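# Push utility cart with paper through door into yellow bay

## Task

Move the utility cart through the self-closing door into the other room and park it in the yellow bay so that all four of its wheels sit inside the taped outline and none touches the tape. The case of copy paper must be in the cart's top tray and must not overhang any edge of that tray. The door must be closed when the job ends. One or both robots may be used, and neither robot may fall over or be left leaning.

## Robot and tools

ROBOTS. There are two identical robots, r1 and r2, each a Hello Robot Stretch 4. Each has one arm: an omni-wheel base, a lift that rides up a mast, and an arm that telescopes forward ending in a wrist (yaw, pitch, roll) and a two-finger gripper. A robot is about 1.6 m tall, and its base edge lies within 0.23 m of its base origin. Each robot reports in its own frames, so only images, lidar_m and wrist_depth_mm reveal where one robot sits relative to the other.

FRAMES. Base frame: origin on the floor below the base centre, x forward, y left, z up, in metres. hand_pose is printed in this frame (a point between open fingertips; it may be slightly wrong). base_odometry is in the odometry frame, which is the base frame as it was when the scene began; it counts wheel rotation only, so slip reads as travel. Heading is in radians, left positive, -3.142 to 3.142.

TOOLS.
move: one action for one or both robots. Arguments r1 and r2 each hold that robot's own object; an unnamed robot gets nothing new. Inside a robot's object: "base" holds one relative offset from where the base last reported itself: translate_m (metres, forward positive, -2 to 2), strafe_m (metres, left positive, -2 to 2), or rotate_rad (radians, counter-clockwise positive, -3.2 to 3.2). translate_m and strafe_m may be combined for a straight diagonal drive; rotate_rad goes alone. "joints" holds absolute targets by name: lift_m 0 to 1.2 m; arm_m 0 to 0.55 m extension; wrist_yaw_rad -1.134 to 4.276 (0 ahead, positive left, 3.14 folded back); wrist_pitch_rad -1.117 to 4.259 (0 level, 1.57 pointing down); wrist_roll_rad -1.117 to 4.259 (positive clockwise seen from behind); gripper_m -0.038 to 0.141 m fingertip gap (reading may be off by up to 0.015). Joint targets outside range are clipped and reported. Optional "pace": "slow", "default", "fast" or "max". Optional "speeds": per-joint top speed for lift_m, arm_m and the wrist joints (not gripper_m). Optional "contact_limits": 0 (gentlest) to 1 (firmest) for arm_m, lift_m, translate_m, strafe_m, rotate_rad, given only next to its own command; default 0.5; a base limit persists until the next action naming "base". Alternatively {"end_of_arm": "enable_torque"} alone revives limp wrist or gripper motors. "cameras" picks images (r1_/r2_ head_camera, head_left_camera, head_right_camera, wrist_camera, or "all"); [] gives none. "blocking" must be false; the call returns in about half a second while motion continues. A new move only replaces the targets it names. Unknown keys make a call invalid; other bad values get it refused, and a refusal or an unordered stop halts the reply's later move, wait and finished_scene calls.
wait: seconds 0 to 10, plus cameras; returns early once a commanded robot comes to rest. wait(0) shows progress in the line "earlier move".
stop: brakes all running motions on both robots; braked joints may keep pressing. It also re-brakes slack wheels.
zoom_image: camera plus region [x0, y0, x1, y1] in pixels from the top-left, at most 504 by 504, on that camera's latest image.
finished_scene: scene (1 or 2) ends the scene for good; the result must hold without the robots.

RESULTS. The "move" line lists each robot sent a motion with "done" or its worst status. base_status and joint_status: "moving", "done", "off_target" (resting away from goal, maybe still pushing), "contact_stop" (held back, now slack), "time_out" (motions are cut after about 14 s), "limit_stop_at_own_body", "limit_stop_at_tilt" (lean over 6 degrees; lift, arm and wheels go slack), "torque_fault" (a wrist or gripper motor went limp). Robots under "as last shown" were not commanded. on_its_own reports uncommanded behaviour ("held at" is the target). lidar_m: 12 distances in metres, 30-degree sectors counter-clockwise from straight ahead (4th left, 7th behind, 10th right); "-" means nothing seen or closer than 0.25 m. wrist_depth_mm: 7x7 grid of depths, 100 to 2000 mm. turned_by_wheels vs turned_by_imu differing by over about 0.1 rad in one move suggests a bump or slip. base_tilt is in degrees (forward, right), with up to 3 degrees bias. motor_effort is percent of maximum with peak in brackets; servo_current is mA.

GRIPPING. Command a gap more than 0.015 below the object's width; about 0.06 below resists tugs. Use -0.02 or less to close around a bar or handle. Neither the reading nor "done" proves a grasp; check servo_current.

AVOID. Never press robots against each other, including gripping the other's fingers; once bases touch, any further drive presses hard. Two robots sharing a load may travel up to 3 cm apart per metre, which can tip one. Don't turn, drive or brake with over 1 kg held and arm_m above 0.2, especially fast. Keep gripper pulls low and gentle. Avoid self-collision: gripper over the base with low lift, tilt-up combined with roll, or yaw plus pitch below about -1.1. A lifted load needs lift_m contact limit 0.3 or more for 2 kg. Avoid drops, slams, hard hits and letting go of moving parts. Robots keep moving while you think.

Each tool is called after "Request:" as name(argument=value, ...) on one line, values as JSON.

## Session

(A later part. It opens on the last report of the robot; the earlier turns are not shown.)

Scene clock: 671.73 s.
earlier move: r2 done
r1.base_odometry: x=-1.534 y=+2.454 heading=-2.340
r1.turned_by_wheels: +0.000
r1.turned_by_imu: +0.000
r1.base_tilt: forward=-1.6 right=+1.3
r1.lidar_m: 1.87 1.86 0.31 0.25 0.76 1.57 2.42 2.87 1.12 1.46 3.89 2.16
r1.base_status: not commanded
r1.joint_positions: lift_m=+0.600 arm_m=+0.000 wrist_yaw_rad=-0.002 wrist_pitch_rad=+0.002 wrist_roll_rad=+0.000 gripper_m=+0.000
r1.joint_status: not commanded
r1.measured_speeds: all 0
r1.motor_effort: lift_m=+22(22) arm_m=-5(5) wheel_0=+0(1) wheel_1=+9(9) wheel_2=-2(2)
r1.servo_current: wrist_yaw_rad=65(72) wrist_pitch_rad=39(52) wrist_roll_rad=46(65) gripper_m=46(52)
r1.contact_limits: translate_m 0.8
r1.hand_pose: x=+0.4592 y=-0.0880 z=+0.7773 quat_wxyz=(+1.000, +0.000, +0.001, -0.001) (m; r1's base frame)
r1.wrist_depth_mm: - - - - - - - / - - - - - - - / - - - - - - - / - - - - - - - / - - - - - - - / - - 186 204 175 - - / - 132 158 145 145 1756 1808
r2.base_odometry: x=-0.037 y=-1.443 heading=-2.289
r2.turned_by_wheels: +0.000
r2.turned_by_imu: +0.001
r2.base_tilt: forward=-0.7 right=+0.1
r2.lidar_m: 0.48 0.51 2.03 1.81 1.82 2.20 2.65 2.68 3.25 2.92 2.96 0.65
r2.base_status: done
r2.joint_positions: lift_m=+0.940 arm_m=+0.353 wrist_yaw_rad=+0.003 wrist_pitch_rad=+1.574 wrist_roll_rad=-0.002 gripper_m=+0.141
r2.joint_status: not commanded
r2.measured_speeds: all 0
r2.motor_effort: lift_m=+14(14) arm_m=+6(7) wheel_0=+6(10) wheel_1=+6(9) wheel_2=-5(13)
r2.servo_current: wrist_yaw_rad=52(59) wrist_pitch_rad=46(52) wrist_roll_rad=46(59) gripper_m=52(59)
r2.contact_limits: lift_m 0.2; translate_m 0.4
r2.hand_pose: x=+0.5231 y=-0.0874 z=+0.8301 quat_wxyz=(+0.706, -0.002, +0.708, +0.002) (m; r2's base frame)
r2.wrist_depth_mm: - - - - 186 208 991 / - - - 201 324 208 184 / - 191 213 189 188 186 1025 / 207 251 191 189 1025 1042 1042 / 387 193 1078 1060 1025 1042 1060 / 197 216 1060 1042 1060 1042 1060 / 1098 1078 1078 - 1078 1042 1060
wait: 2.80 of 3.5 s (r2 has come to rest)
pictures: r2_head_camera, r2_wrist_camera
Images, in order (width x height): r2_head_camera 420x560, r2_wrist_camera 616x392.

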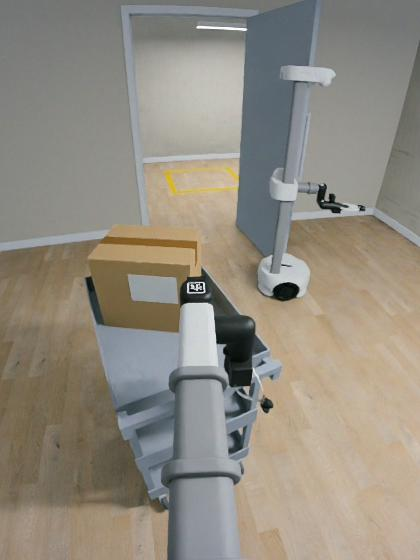

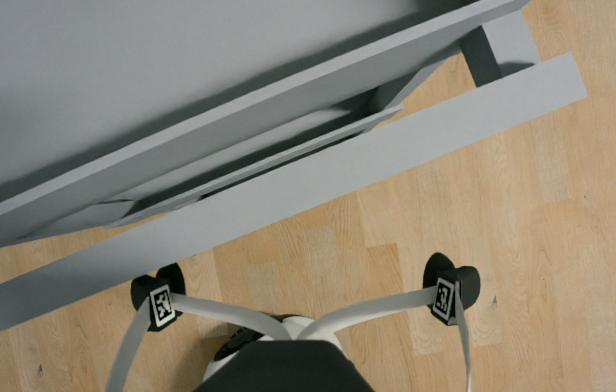

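Request:
move(blocking=false, r2={"base":{"strafe_m":0.15,"translate_m":-0.05}}, cameras=[])

Request:
wait(seconds=2, cameras=[])

Request:
move(blocking=false, r2={"base":{"translate_m":0.17},"pace":"slow","contact_limits":{"translate_m":0.4}}, cameras=["r2_wrist_camera"])

Request:
wait(seconds=3.5, cameras=["r2_wrist_camera","r2_head_camera"])

Scene clock: 691.93 s.
move: r2 moving
r1: as last shown
r1.base_tilt: forward=-1.6 right=+1.2
r1.lidar_m: 1.84 1.84 0.30 0.25 0.74 1.57 2.41 2.88 1.13 1.46 3.89 2.19
r1.motor_effort: lift_m=+22(22) arm_m=-5(5) wheel_0=+0(1) wheel_1=+8(9) wheel_2=-2(2)
r1.servo_current: wrist_yaw_rad=52(52) wrist_pitch_rad=39(46) wrist_roll_rad=39(52) gripper_m=46(46)
r1.contact_limits: translate_m 0.8
r1.wrist_depth_mm: - - - - - - - / - - - - - - - / - - - - - - - / - - - - - - - / - - - - - - - / - - 186 202 174 - - / - 132 158 146 145 1756 1863
r2.base_odometry: x=-0.008 y=-1.455 heading=-2.289
r2.turned_by_wheels: +0.000
r2.turned_by_imu: +0.001
r2.base_tilt: forward=-0.7 right=+0.1
r2.lidar_m: 0.51 0.48 1.98 1.78 1.81 2.19 2.65 2.69 3.25 2.96 2.99 0.60
r2.base_status: translate_m moving; strafe_m moving
r2.joint_positions: lift_m=+0.940 arm_m=+0.353 wrist_yaw_rad=+0.003 wrist_pitch_rad=+1.574 wrist_roll_rad=-0.002 gripper_m=+0.141
r2.joint_status: not commanded
r2.measured_speeds: translate_m=-0.039 strafe_m=+0.117 rotate_rad=+0.000 lift_m=+0.000 arm_m=+0.000 wrist_yaw_rad=+0.000 wrist_pitch_rad=+0.000 wrist_roll_rad=+0.000
r2.motor_effort: lift_m=+14(14) arm_m=+6(7) wheel_0=-9(10) wheel_1=+9(11) wheel_2=+6(7)
r2.servo_current: wrist_yaw_rad=46(52) wrist_pitch_rad=46(46) wrist_roll_rad=46(59) gripper_m=52(52)
r2.contact_limits: lift_m 0.2
r2.hand_pose: x=+0.5231 y=-0.0874 z=+0.8301 quat_wxyz=(+0.706, -0.002, +0.708, +0.002) (m; r2's base frame)
r2.wrist_depth_mm: - - - - 186 213 208 / - - - 203 250 327 185 / - 194 203 256 188 186 1025 / 211 281 192 190 1025 1025 1042 / 1078 195 193 1060 1060 1042 1042 / 196 1078 946 1042 1042 1042 1025 / 1078 1078 1060 - 1060 1060 1060
pictures: none
No camera images: "cameras" was empty.

Scene clock: 693.30 s.
earlier move: r2 done
r1.base_odometry: x=-1.534 y=+2.454 heading=-2.340
r1.turned_by_wheels: +0.000
r1.turned_by_imu: +0.000
r1.base_tilt: forward=-1.6 right=+1.3
r1.lidar_m: 1.85 1.86 0.29 0.25 0.71 1.57 2.41 2.89 1.13 1.41 3.89 2.18
r1.base_status: not commanded
r1.joint_positions: lift_m=+0.600 arm_m=+0.000 wrist_yaw_rad=-0.002 wrist_pitch_rad=+0.002 wrist_roll_rad=+0.000 gripper_m=+0.000
r1.joint_status: not commanded
r1.measured_speeds: all 0
r1.motor_effort: lift_m=+22(22) arm_m=-5(5) wheel_0=+0(1) wheel_1=+9(9) wheel_2=-2(2)
r1.servo_current: wrist_yaw_rad=39(65) wrist_pitch_rad=39(52) wrist_roll_rad=39(59) gripper_m=39(52)
r1.contact_limits: translate_m 0.8
r1.hand_pose: x=+0.4592 y=-0.0880 z=+0.7773 quat_wxyz=(+1.000, +0.000, +0.001, -0.001) (m; r1's base frame)
r1.wrist_depth_mm: - - - - - - - / - - - - - - - / - - - - - - - / - - - - - - - / - - - - - - - / - - 187 202 175 - - / - 132 158 145 145 1756 1808
r2.base_odometry: x=+0.109 y=-1.504 heading=-2.289
r2.turned_by_wheels: +0.000
r2.turned_by_imu: +0.000
r2.base_tilt: forward=-0.7 right=+0.1
r2.lidar_m: 0.55 2.91 1.86 1.63 1.68 2.02 2.63 2.67 3.26 3.07 3.12 0.64
r2.base_status: done
r2.joint_positions: lift_m=+0.940 arm_m=+0.353 wrist_yaw_rad=+0.003 wrist_pitch_rad=+1.574 wrist_roll_rad=-0.002 gripper_m=+0.141
r2.joint_status: not commanded
r2.measured_speeds: all 0
r2.motor_effort: lift_m=+14(14) arm_m=+6(7) wheel_0=-4(13) wheel_1=+3(11) wheel_2=+4(8)
r2.servo_current: wrist_yaw_rad=46(65) wrist_pitch_rad=39(52) wrist_roll_rad=52(59) gripper_m=46(59)
r2.contact_limits: lift_m 0.2
r2.hand_pose: x=+0.5231 y=-0.0874 z=+0.8301 quat_wxyz=(+0.706, -0.002, +0.708, +0.002) (m; r2's base frame)
r2.wrist_depth_mm: 253 - - - 185 221 1008 / 243 - - 196 225 500 184 / 231 - 200 500 187 186 1025 / 212 243 462 190 1042 1025 1025 / 1060 193 193 1060 1042 1025 1042 / 1078 195 203 1060 214 1042 1060 / 1098 1098 1078 - 1060 1042 1042
wait: 1.37 of 2 s (r2 has come to rest)
pictures: none
No camera images: "cameras" was empty.

Scene clock: 693.80 s.
move: r2 moving
r1: as last shown
r1.lidar_m: 1.87 1.87 0.28 0.25 0.72 1.57 2.40 2.88 1.11 1.47 3.86 2.18
r1.servo_current: wrist_yaw_rad=59(59) wrist_pitch_rad=33(46) wrist_roll_rad=46(59) gripper_m=46(46)
r1.contact_limits: translate_m 0.8
r1.wrist_depth_mm: - - - - - - - / - - - - - - - / - - - - - - - / - - - - - - - / - - - - - - - / - - 186 203 175 - - / - 132 158 145 144 1808 1808
r2.base_odometry: x=+0.101 y=-1.513 heading=-2.289
r2.turned_by_wheels: +0.000
r2.turned_by_imu: +0.000
r2.base_tilt: forward=-0.6 right=+0.0
r2.lidar_m: 0.55 2.94 1.83 1.65 1.65 2.03 2.65 2.68 3.25 3.09 3.10 0.62
r2.base_status: translate_m moving
r2.joint_positions: lift_m=+0.940 arm_m=+0.353 wrist_yaw_rad=+0.003 wrist_pitch_rad=+1.574 wrist_roll_rad=-0.002 gripper_m=+0.141
r2.joint_status: not commanded
r2.measured_speeds: translate_m=+0.049 strafe_m=+0.001 rotate_rad=+0.003 lift_m=+0.000 arm_m=+0.000 wrist_yaw_rad=+0.000 wrist_pitch_rad=+0.000 wrist_roll_rad=+0.000
r2.motor_effort: lift_m=+14(14) arm_m=+6(7) wheel_0=+2(9) wheel_1=+6(8) wheel_2=-13(13)
r2.servo_current: wrist_yaw_rad=39(52) wrist_pitch_rad=39(46) wrist_roll_rad=46(59) gripper_m=59(59)
r2.contact_limits: lift_m 0.2; translate_m 0.4
r2.hand_pose: x=+0.5231 y=-0.0874 z=+0.8301 quat_wxyz=(+0.706, -0.002, +0.708, +0.002) (m; r2's base frame)
r2.wrist_depth_mm: 257 - - - - 208 991 / 248 - - 186 220 512 183 / 236 - 205 504 187 185 1025 / 213 247 484 189 1025 1025 1025 / 1060 193 191 1042 1025 1060 1025 / 1098 194 200 1060 1042 1042 1042 / 1098 1078 1098 - 1060 1060 1060
pictures: r2_wrist_camera
Images, in order (width x height): r2_wrist_camera 616x392.

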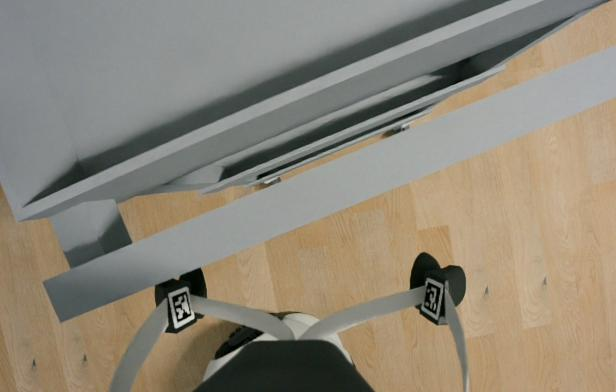

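Scene clock: 696.30 s.
earlier move: r2 done
r1.base_odometry: x=-1.534 y=+2.454 heading=-2.340
r1.turned_by_wheels: +0.000
r1.turned_by_imu: +0.000
r1.base_tilt: forward=-1.6 right=+1.3
r1.lidar_m: 1.86 1.84 0.32 0.25 0.75 1.55 2.42 1.21 1.08 1.97 3.90 2.17
r1.base_status: not commanded
r1.joint_positions: lift_m=+0.600 arm_m=+0.000 wrist_yaw_rad=-0.002 wrist_pitch_rad=+0.002 wrist_roll_rad=+0.000 gripper_m=+0.000
r1.joint_status: not commanded
r1.measured_speeds: all 0
r1.motor_effort: lift_m=+22(22) arm_m=-5(5) wheel_0=+0(1) wheel_1=+9(9) wheel_2=-2(2)
r1.servo_current: wrist_yaw_rad=46(65) wrist_pitch_rad=39(52) wrist_roll_rad=59(65) gripper_m=39(52)
r1.contact_limits: translate_m 0.8
r1.hand_pose: x=+0.4592 y=-0.0880 z=+0.7773 quat_wxyz=(+1.000, +0.000, +0.001, -0.001) (m; r1's base frame)
r1.wrist_depth_mm: - - - - - - - / - - - - - - - / - - - - - - - / - - - - - - - / - - - - - - - / - - 186 202 175 - - / - 132 157 145 144 1808 1863
r2.base_odometry: x=-0.003 y=-1.632 heading=-2.289
r2.turned_by_wheels: +0.000
r2.turned_by_imu: +0.001
r2.base_tilt: forward=-0.7 right=+0.0
r2.lidar_m: 0.50 0.62 1.89 1.69 1.70 2.02 2.80 2.83 3.41 3.03 3.08 0.62
r2.base_status: done
r2.joint_positions: lift_m=+0.940 arm_m=+0.353 wrist_yaw_rad=+0.003 wrist_pitch_rad=+1.573 wrist_roll_rad=-0.002 gripper_m=+0.141
r2.joint_status: not commanded
r2.measured_speeds: all 0
r2.motor_effort: lift_m=+15(15) arm_m=+6(7) wheel_0=+5(9) wheel_1=+4(9) wheel_2=-6(13)
r2.servo_current: wrist_yaw_rad=39(59) wrist_pitch_rad=39(52) wrist_roll_rad=46(59) gripper_m=59(59)
r2.contact_limits: lift_m 0.2; translate_m 0.4
r2.hand_pose: x=+0.5233 y=-0.0874 z=+0.8301 quat_wxyz=(+0.706, -0.002, +0.708, +0.002) (m; r2's base frame)
r2.wrist_depth_mm: - - - - 190 263 1025 / - - - 205 241 186 185 / - 196 220 189 187 1025 1025 / 208 413 191 190 1025 1025 1042 / 243 194 1060 1060 1042 1042 1025 / 196 219 1060 1060 1060 1060 1042 / 1098 1078 1098 - 1060 1060 1060
wait: 2.50 of 3.5 s (r2 has come to rest)
pictures: r2_head_camera, r2_wrist_camera
Images, in order (width x height): r2_head_camera 420x560, r2_wrist_camera 616x392.

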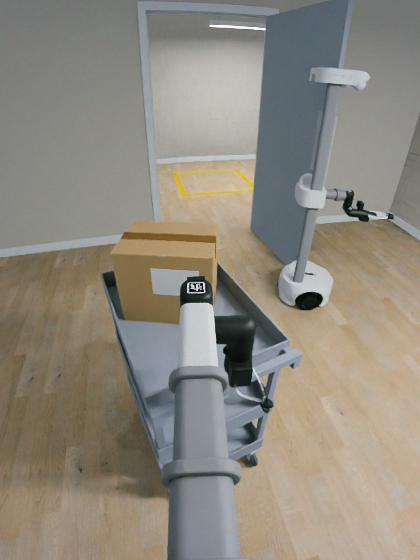

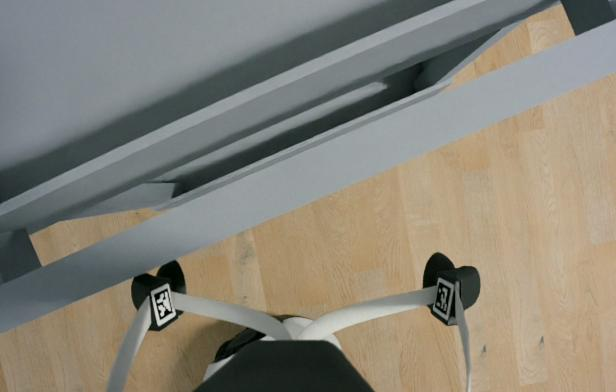

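Request:
wait(seconds=0.1, cameras=["r1_head_left_camera","r1_head_right_camera"])

Request:
zoom_image(camera="r1_head_left_camera", region=[270, 380, 420, 560])

Request:
zoom_image(camera="r1_head_right_camera", region=[250, 350, 420, 560])

Scene clock: 710.87 s.
r1.base_odometry: x=-1.534 y=+2.454 heading=-2.340
r1.turned_by_wheels: +0.000
r1.turned_by_imu: +0.000
r1.base_tilt: forward=-1.6 right=+1.3
r1.lidar_m: 1.86 1.85 0.30 0.25 0.74 1.56 2.40 1.20 1.04 1.97 3.90 2.18
r1.base_status: not commanded
r1.joint_positions: lift_m=+0.600 arm_m=+0.000 wrist_yaw_rad=-0.002 wrist_pitch_rad=+0.002 wrist_roll_rad=+0.000 gripper_m=+0.000
r1.joint_status: not commanded
r1.measured_speeds: all 0
r1.motor_effort: lift_m=+22(22) arm_m=-5(5) wheel_0=+0(1) wheel_1=+9(9) wheel_2=-2(2)
r1.servo_current: wrist_yaw_rad=39(65) wrist_pitch_rad=39(52) wrist_roll_rad=52(65) gripper_m=46(52)
r1.contact_limits: translate_m 0.8
r1.hand_pose: x=+0.4592 y=-0.0880 z=+0.7773 quat_wxyz=(+1.000, +0.000, +0.001, -0.001) (m; r1's base frame)
r1.wrist_depth_mm: - - - - - - - / - - - - - - - / - - - - - - - / - - - - - - - / - - - - - - - / - - 186 203 175 - - / - 132 158 145 145 1756 1808
r2.base_odometry: x=-0.003 y=-1.632 heading=-2.289
r2.turned_by_wheels: +0.000
r2.turned_by_imu: +0.000
r2.base_tilt: forward=-0.7 right=+0.1
r2.lidar_m: 0.49 0.59 1.89 1.69 1.70 2.01 2.78 2.83 3.38 3.06 3.09 0.64
r2.base_status: done
r2.joint_positions: lift_m=+0.940 arm_m=+0.353 wrist_yaw_rad=+0.003 wrist_pitch_rad=+1.573 wrist_roll_rad=-0.002 gripper_m=+0.141
r2.joint_status: not commanded
r2.measured_speeds: all 0
r2.motor_effort: lift_m=+15(15) arm_m=+6(7) wheel_0=+5(9) wheel_1=+3(9) wheel_2=-5(13)
r2.servo_current: wrist_yaw_rad=39(59) wrist_pitch_rad=46(52) wrist_roll_rad=52(59) gripper_m=52(59)
r2.contact_limits: lift_m 0.2; translate_m 0.4
r2.hand_pose: x=+0.5233 y=-0.0874 z=+0.8301 quat_wxyz=(+0.706, -0.002, +0.708, +0.002) (m; r2's base frame)
r2.wrist_depth_mm: - - - - 190 262 1008 / - - - 206 241 186 184 / - 197 220 189 187 1025 1025 / 208 413 191 190 1025 1042 1008 / 242 194 1060 1042 1042 1042 1025 / 196 218 1060 1078 1060 1025 1042 / 1078 1060 1060 - 1042 1060 1060
wait: 0.10 s; at rest from the start
pictures: r1_head_left_camera, r1_head_right_camera
Images, in order (width x height): r1_head_left_camera 420x672, r1_head_right_camera 420x672.

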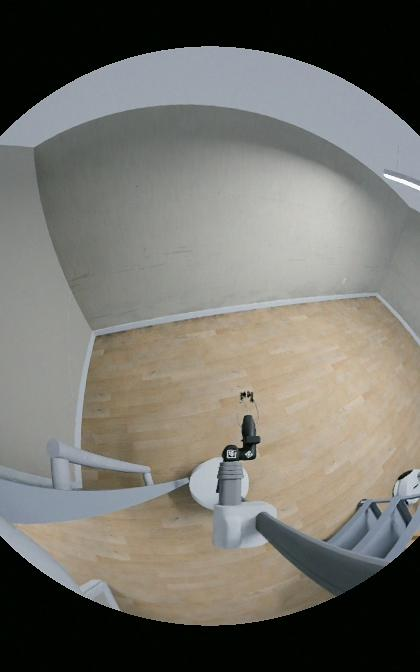

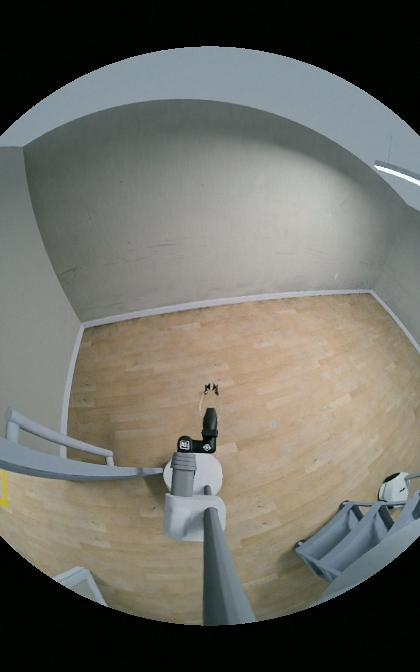

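Scaled by 2.800 from the camera's 420x672 image, which has a finer 600x960 frame.

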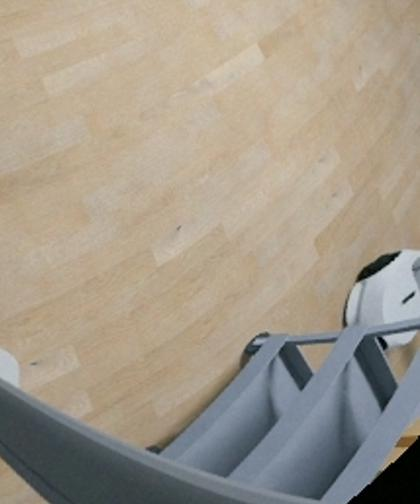

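Scaled by 2.400 from the camera's 420x672 image, which has a finer 600x960 frame.

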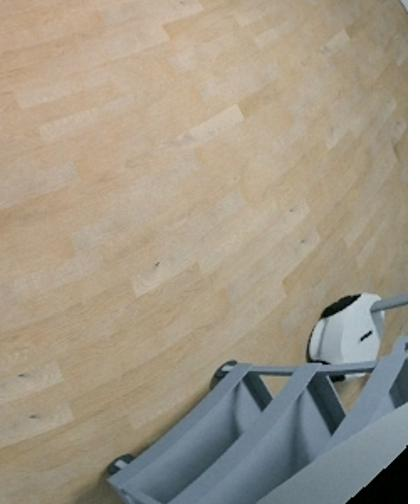

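Request:
move(blocking=false, r2={"base":{"translate_m":-0.05},"joints":{"lift_m":1.15}}, cameras=[])

Request:
wait(seconds=2, cameras=[])

Request:
move(blocking=false, r2={"base":{"rotate_rad":0.27},"joints":{"wrist_roll_rad":1.57,"gripper_m":0.12}}, cameras=[])

Request:
wait(seconds=2, cameras=["r2_wrist_camera","r2_head_camera"])

Scene clock: 723.23 s.
move: r2 moving
r1: as last shown
r1.lidar_m: 1.87 1.83 0.27 0.25 0.75 1.57 2.42 1.17 1.05 2.02 3.87 2.22
r1.motor_effort: lift_m=+22(22) arm_m=-5(5) wheel_0=+0(0) wheel_1=+9(9) wheel_2=-2(2)
r1.servo_current: wrist_yaw_rad=59(65) wrist_pitch_rad=39(52) wrist_roll_rad=46(59) gripper_m=39(52)
r1.contact_limits: translate_m 0.8
r1.wrist_depth_mm: - - - - - - - / - - - - - - - / - - - - - - - / - - - - - - - / - - - - - - - / - - 186 202 175 - - / - 132 158 145 145 1808 1808
r2.base_odometry: x=+0.017 y=-1.609 heading=-2.289
r2.turned_by_wheels: +0.000
r2.turned_by_imu: +0.000
r2.base_tilt: forward=-0.7 right=+0.1
r2.lidar_m: 0.52 0.68 1.88 1.67 1.70 2.03 2.77 2.79 3.41 3.06 3.10 0.72
r2.base_status: translate_m moving
r2.joint_positions: lift_m=+0.978 arm_m=+0.353 wrist_yaw_rad=+0.003 wrist_pitch_rad=+1.573 wrist_roll_rad=-0.002 gripper_m=+0.141
r2.joint_status: lift_m moving
r2.measured_speeds: translate_m=-0.107 strafe_m=+0.001 rotate_rad=+0.000 lift_m=+0.146 arm_m=+0.000 wrist_yaw_rad=+0.000 wrist_pitch_rad=+0.000 wrist_roll_rad=+0.000
r2.motor_effort: lift_m=+22(25) arm_m=+6(6) wheel_0=-3(8) wheel_1=-7(8) wheel_2=+9(12)
r2.servo_current: wrist_yaw_rad=46(59) wrist_pitch_rad=46(46) wrist_roll_rad=46(59) gripper_m=46(52)
r2.hand_pose: x=+0.5234 y=-0.0874 z=+0.8675 quat_wxyz=(+0.706, -0.002, +0.708, +0.002) (m; r2's base frame)
r2.wrist_depth_mm: - - - 218 246 278 214 / - - 224 255 217 216 1042 / 293 244 222 220 1078 1060 1042 / 257 224 224 1078 1060 1078 1042 / 228 1098 1078 1098 1078 1060 1060 / 1078 1118 1118 1098 1098 1060 1078 / 1098 1118 1118 - 1078 1098 1098
pictures: none
No camera images: "cameras" was empty.

Scene clock: 724.70 s.
earlier move: r2 done
r1.base_odometry: x=-1.534 y=+2.454 heading=-2.340
r1.turned_by_wheels: +0.000
r1.turned_by_imu: +0.000
r1.base_tilt: forward=-1.6 right=+1.3
r1.lidar_m: 1.85 1.85 0.30 0.25 0.73 1.53 2.41 1.16 1.07 2.02 3.89 2.19
r1.base_status: not commanded
r1.joint_positions: lift_m=+0.600 arm_m=+0.000 wrist_yaw_rad=-0.002 wrist_pitch_rad=+0.002 wrist_roll_rad=+0.000 gripper_m=+0.000
r1.joint_status: not commanded
r1.measured_speeds: all 0
r1.motor_effort: lift_m=+22(22) arm_m=-5(5) wheel_0=+0(1) wheel_1=+9(9) wheel_2=-2(2)
r1.servo_current: wrist_yaw_rad=52(72) wrist_pitch_rad=46(52) wrist_roll_rad=52(59) gripper_m=46(52)
r1.contact_limits: translate_m 0.8
r1.hand_pose: x=+0.4592 y=-0.0880 z=+0.7773 quat_wxyz=(+1.000, +0.000, +0.001, -0.001) (m; r1's base frame)
r1.wrist_depth_mm: - - - - - - - / - - - - - - - / - - - - - - - / - - - - - - - / - - - - - - - / - - 186 204 175 - - / - 132 158 145 145 1808 1863
r2.base_odometry: x=+0.030 y=-1.594 heading=-2.289
r2.turned_by_wheels: +0.000
r2.turned_by_imu: +0.000
r2.base_tilt: forward=-0.6 right=+0.1
r2.lidar_m: 0.54 0.74 1.89 1.66 1.67 2.04 2.77 2.74 3.37 3.06 3.09 0.72
r2.base_status: done
r2.joint_positions: lift_m=+1.150 arm_m=+0.353 wrist_yaw_rad=+0.003 wrist_pitch_rad=+1.573 wrist_roll_rad=-0.002 gripper_m=+0.141
r2.joint_status: all done
r2.measured_speeds: all 0
r2.motor_effort: lift_m=+21(25) arm_m=+6(7) wheel_0=-2(8) wheel_1=-4(8) wheel_2=+3(12)
r2.servo_current: wrist_yaw_rad=46(59) wrist_pitch_rad=46(46) wrist_roll_rad=59(59) gripper_m=52(59)
r2.hand_pose: x=+0.5234 y=-0.0874 z=+1.0395 quat_wxyz=(+0.706, -0.002, +0.708, +0.002) (m; r2's base frame)
r2.wrist_depth_mm: 466 - - - - 427 1229 / 1281 466 - 410 402 1229 1205 / 1255 433 407 397 1229 1229 1229 / 1281 445 1255 1255 1255 1229 1229 / 1281 1255 1255 1255 1255 1281 1255 / 1308 1255 1281 1255 1255 1229 1255 / 1308 1308 1281 - 1281 1255 1255
wait: 1.47 of 2 s (r2 has come to rest)
pictures: none
No camera images: "cameras" was empty.

Scene clock: 725.20 s.
move: r2 moving
r1: as last shown
r1.lidar_m: 1.85 1.85 0.32 0.25 0.74 1.56 2.40 1.21 1.05 2.01 3.88 2.19
r1.servo_current: wrist_yaw_rad=20(78) wrist_pitch_rad=39(46) wrist_roll_rad=52(52) gripper_m=39(46)
r1.contact_limits: translate_m 0.8
r1.wrist_depth_mm: - - - - - - - / - - - - - - - / - - - - - - - / - - - - - - - / - - - - - - - / - - 186 203 175 - - / - 132 158 145 145 1756 1863
r2.base_odometry: x=+0.030 y=-1.594 heading=-2.145
r2.turned_by_wheels: +0.144
r2.turned_by_imu: +0.140
r2.base_tilt: forward=-0.7 right=+0.1
r2.lidar_m: 0.52 2.53 1.75 1.67 1.74 2.36 2.77 2.82 3.22 3.08 3.18 0.61
r2.base_status: rotate_rad moving
r2.joint_positions: lift_m=+1.150 arm_m=+0.353 wrist_yaw_rad=+0.003 wrist_pitch_rad=+1.573 wrist_roll_rad=+0.589 gripper_m=+0.130
r2.joint_status: wrist_roll_rad moving; gripper_m moving
r2.measured_speeds: translate_m=-0.001 strafe_m=+0.000 rotate_rad=+0.552 lift_m=+0.000 arm_m=+0.000 wrist_yaw_rad=+0.000 wrist_pitch_rad=+0.000 wrist_roll_rad=+1.820
r2.motor_effort: lift_m=+21(21) arm_m=+6(6) wheel_0=-4(9) wheel_1=-7(9) wheel_2=-8(10)
r2.servo_current: wrist_yaw_rad=59(59) wrist_pitch_rad=46(46) wrist_roll_rad=85(104) gripper_m=91(98)
r2.hand_pose: x=+0.5234 y=-0.0874 z=+1.0395 quat_wxyz=(+0.676, +0.204, +0.678, -0.205) (m; r2's base frame)
r2.wrist_depth_mm: - - - - 399 1205 1255 / 449 - - 404 1229 1205 1229 / 473 - - 399 1229 1255 1229 / 1281 452 399 1281 1255 1229 1255 / 1281 1281 1255 1281 1229 1255 1281 / 1281 1281 216 1255 194 1255 1255 / 1281 1281 1281 - - 1255 1255
pictures: none
No camera images: "cameras" was empty.

Scene clock: 726.20 s.
earlier move: r2 done
r1.base_odometry: x=-1.534 y=+2.454 heading=-2.340
r1.turned_by_wheels: +0.000
r1.turned_by_imu: +0.000
r1.base_tilt: forward=-1.6 right=+1.3
r1.lidar_m: 1.86 1.85 0.29 0.25 0.75 1.55 2.41 1.20 1.05 2.03 3.89 2.18
r1.base_status: not commanded
r1.joint_positions: lift_m=+0.600 arm_m=+0.000 wrist_yaw_rad=-0.002 wrist_pitch_rad=+0.002 wrist_roll_rad=+0.000 gripper_m=+0.000
r1.joint_status: not commanded
r1.measured_speeds: all 0
r1.motor_effort: lift_m=+22(22) arm_m=-5(5) wheel_0=+0(1) wheel_1=+9(9) wheel_2=-2(2)
r1.servo_current: wrist_yaw_rad=52(78) wrist_pitch_rad=46(52) wrist_roll_rad=59(59) gripper_m=46(46)
r1.contact_limits: translate_m 0.8
r1.hand_pose: x=+0.4592 y=-0.0880 z=+0.7773 quat_wxyz=(+1.000, +0.000, +0.001, -0.001) (m; r1's base frame)
r1.wrist_depth_mm: - - - - - - - / - - - - - - - / - - - - - - - / - - - - - - - / - - - - - - - / - - 186 203 175 - - / - 132 158 145 145 1808 1863
r2.base_odometry: x=+0.030 y=-1.594 heading=-2.020
r2.turned_by_wheels: +0.125
r2.turned_by_imu: +0.122
r2.base_tilt: forward=-0.7 right=+0.0
r2.lidar_m: 0.52 2.21 1.72 1.67 1.76 2.67 2.76 2.99 3.13 3.05 2.17 0.58
r2.base_status: done
r2.joint_positions: lift_m=+1.150 arm_m=+0.353 wrist_yaw_rad=+0.003 wrist_pitch_rad=+1.573 wrist_roll_rad=+1.568 gripper_m=+0.120
r2.joint_status: all done
r2.measured_speeds: all 0
r2.motor_effort: lift_m=+21(21) arm_m=+6(6) wheel_0=-3(9) wheel_1=-2(9) wheel_2=-5(10)
r2.servo_current: wrist_yaw_rad=39(59) wrist_pitch_rad=46(46) wrist_roll_rad=52(104) gripper_m=52(98)
r2.hand_pose: x=+0.5234 y=-0.0874 z=+1.0395 quat_wxyz=(+0.501, +0.498, +0.502, -0.499) (m; r2's base frame)
r2.wrist_depth_mm: - - 399 1255 1255 1229 1255 / 455 - 399 1255 1255 1281 1281 / - - 399 1281 1229 1255 1255 / - - 399 1229 1281 1308 1281 / - - 402 1255 1255 - 1255 / 466 413 198 1255 199 1281 1255 / 1255 1281 1255 - 1281 1281 1281
wait: 1.00 of 2 s (r2 has come to rest)
pictures: r2_head_camera, r2_wrist_camera
Images, in order (width x height): r2_head_camera 420x560, r2_wrist_camera 616x392.

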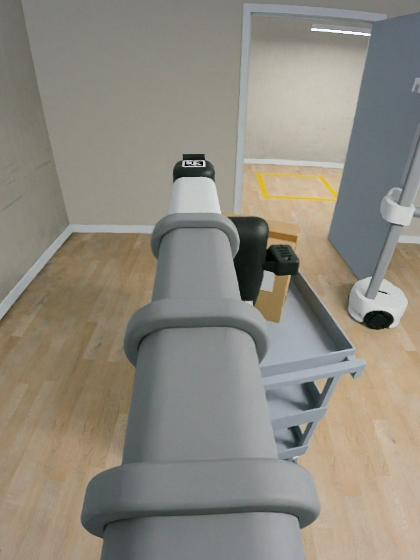

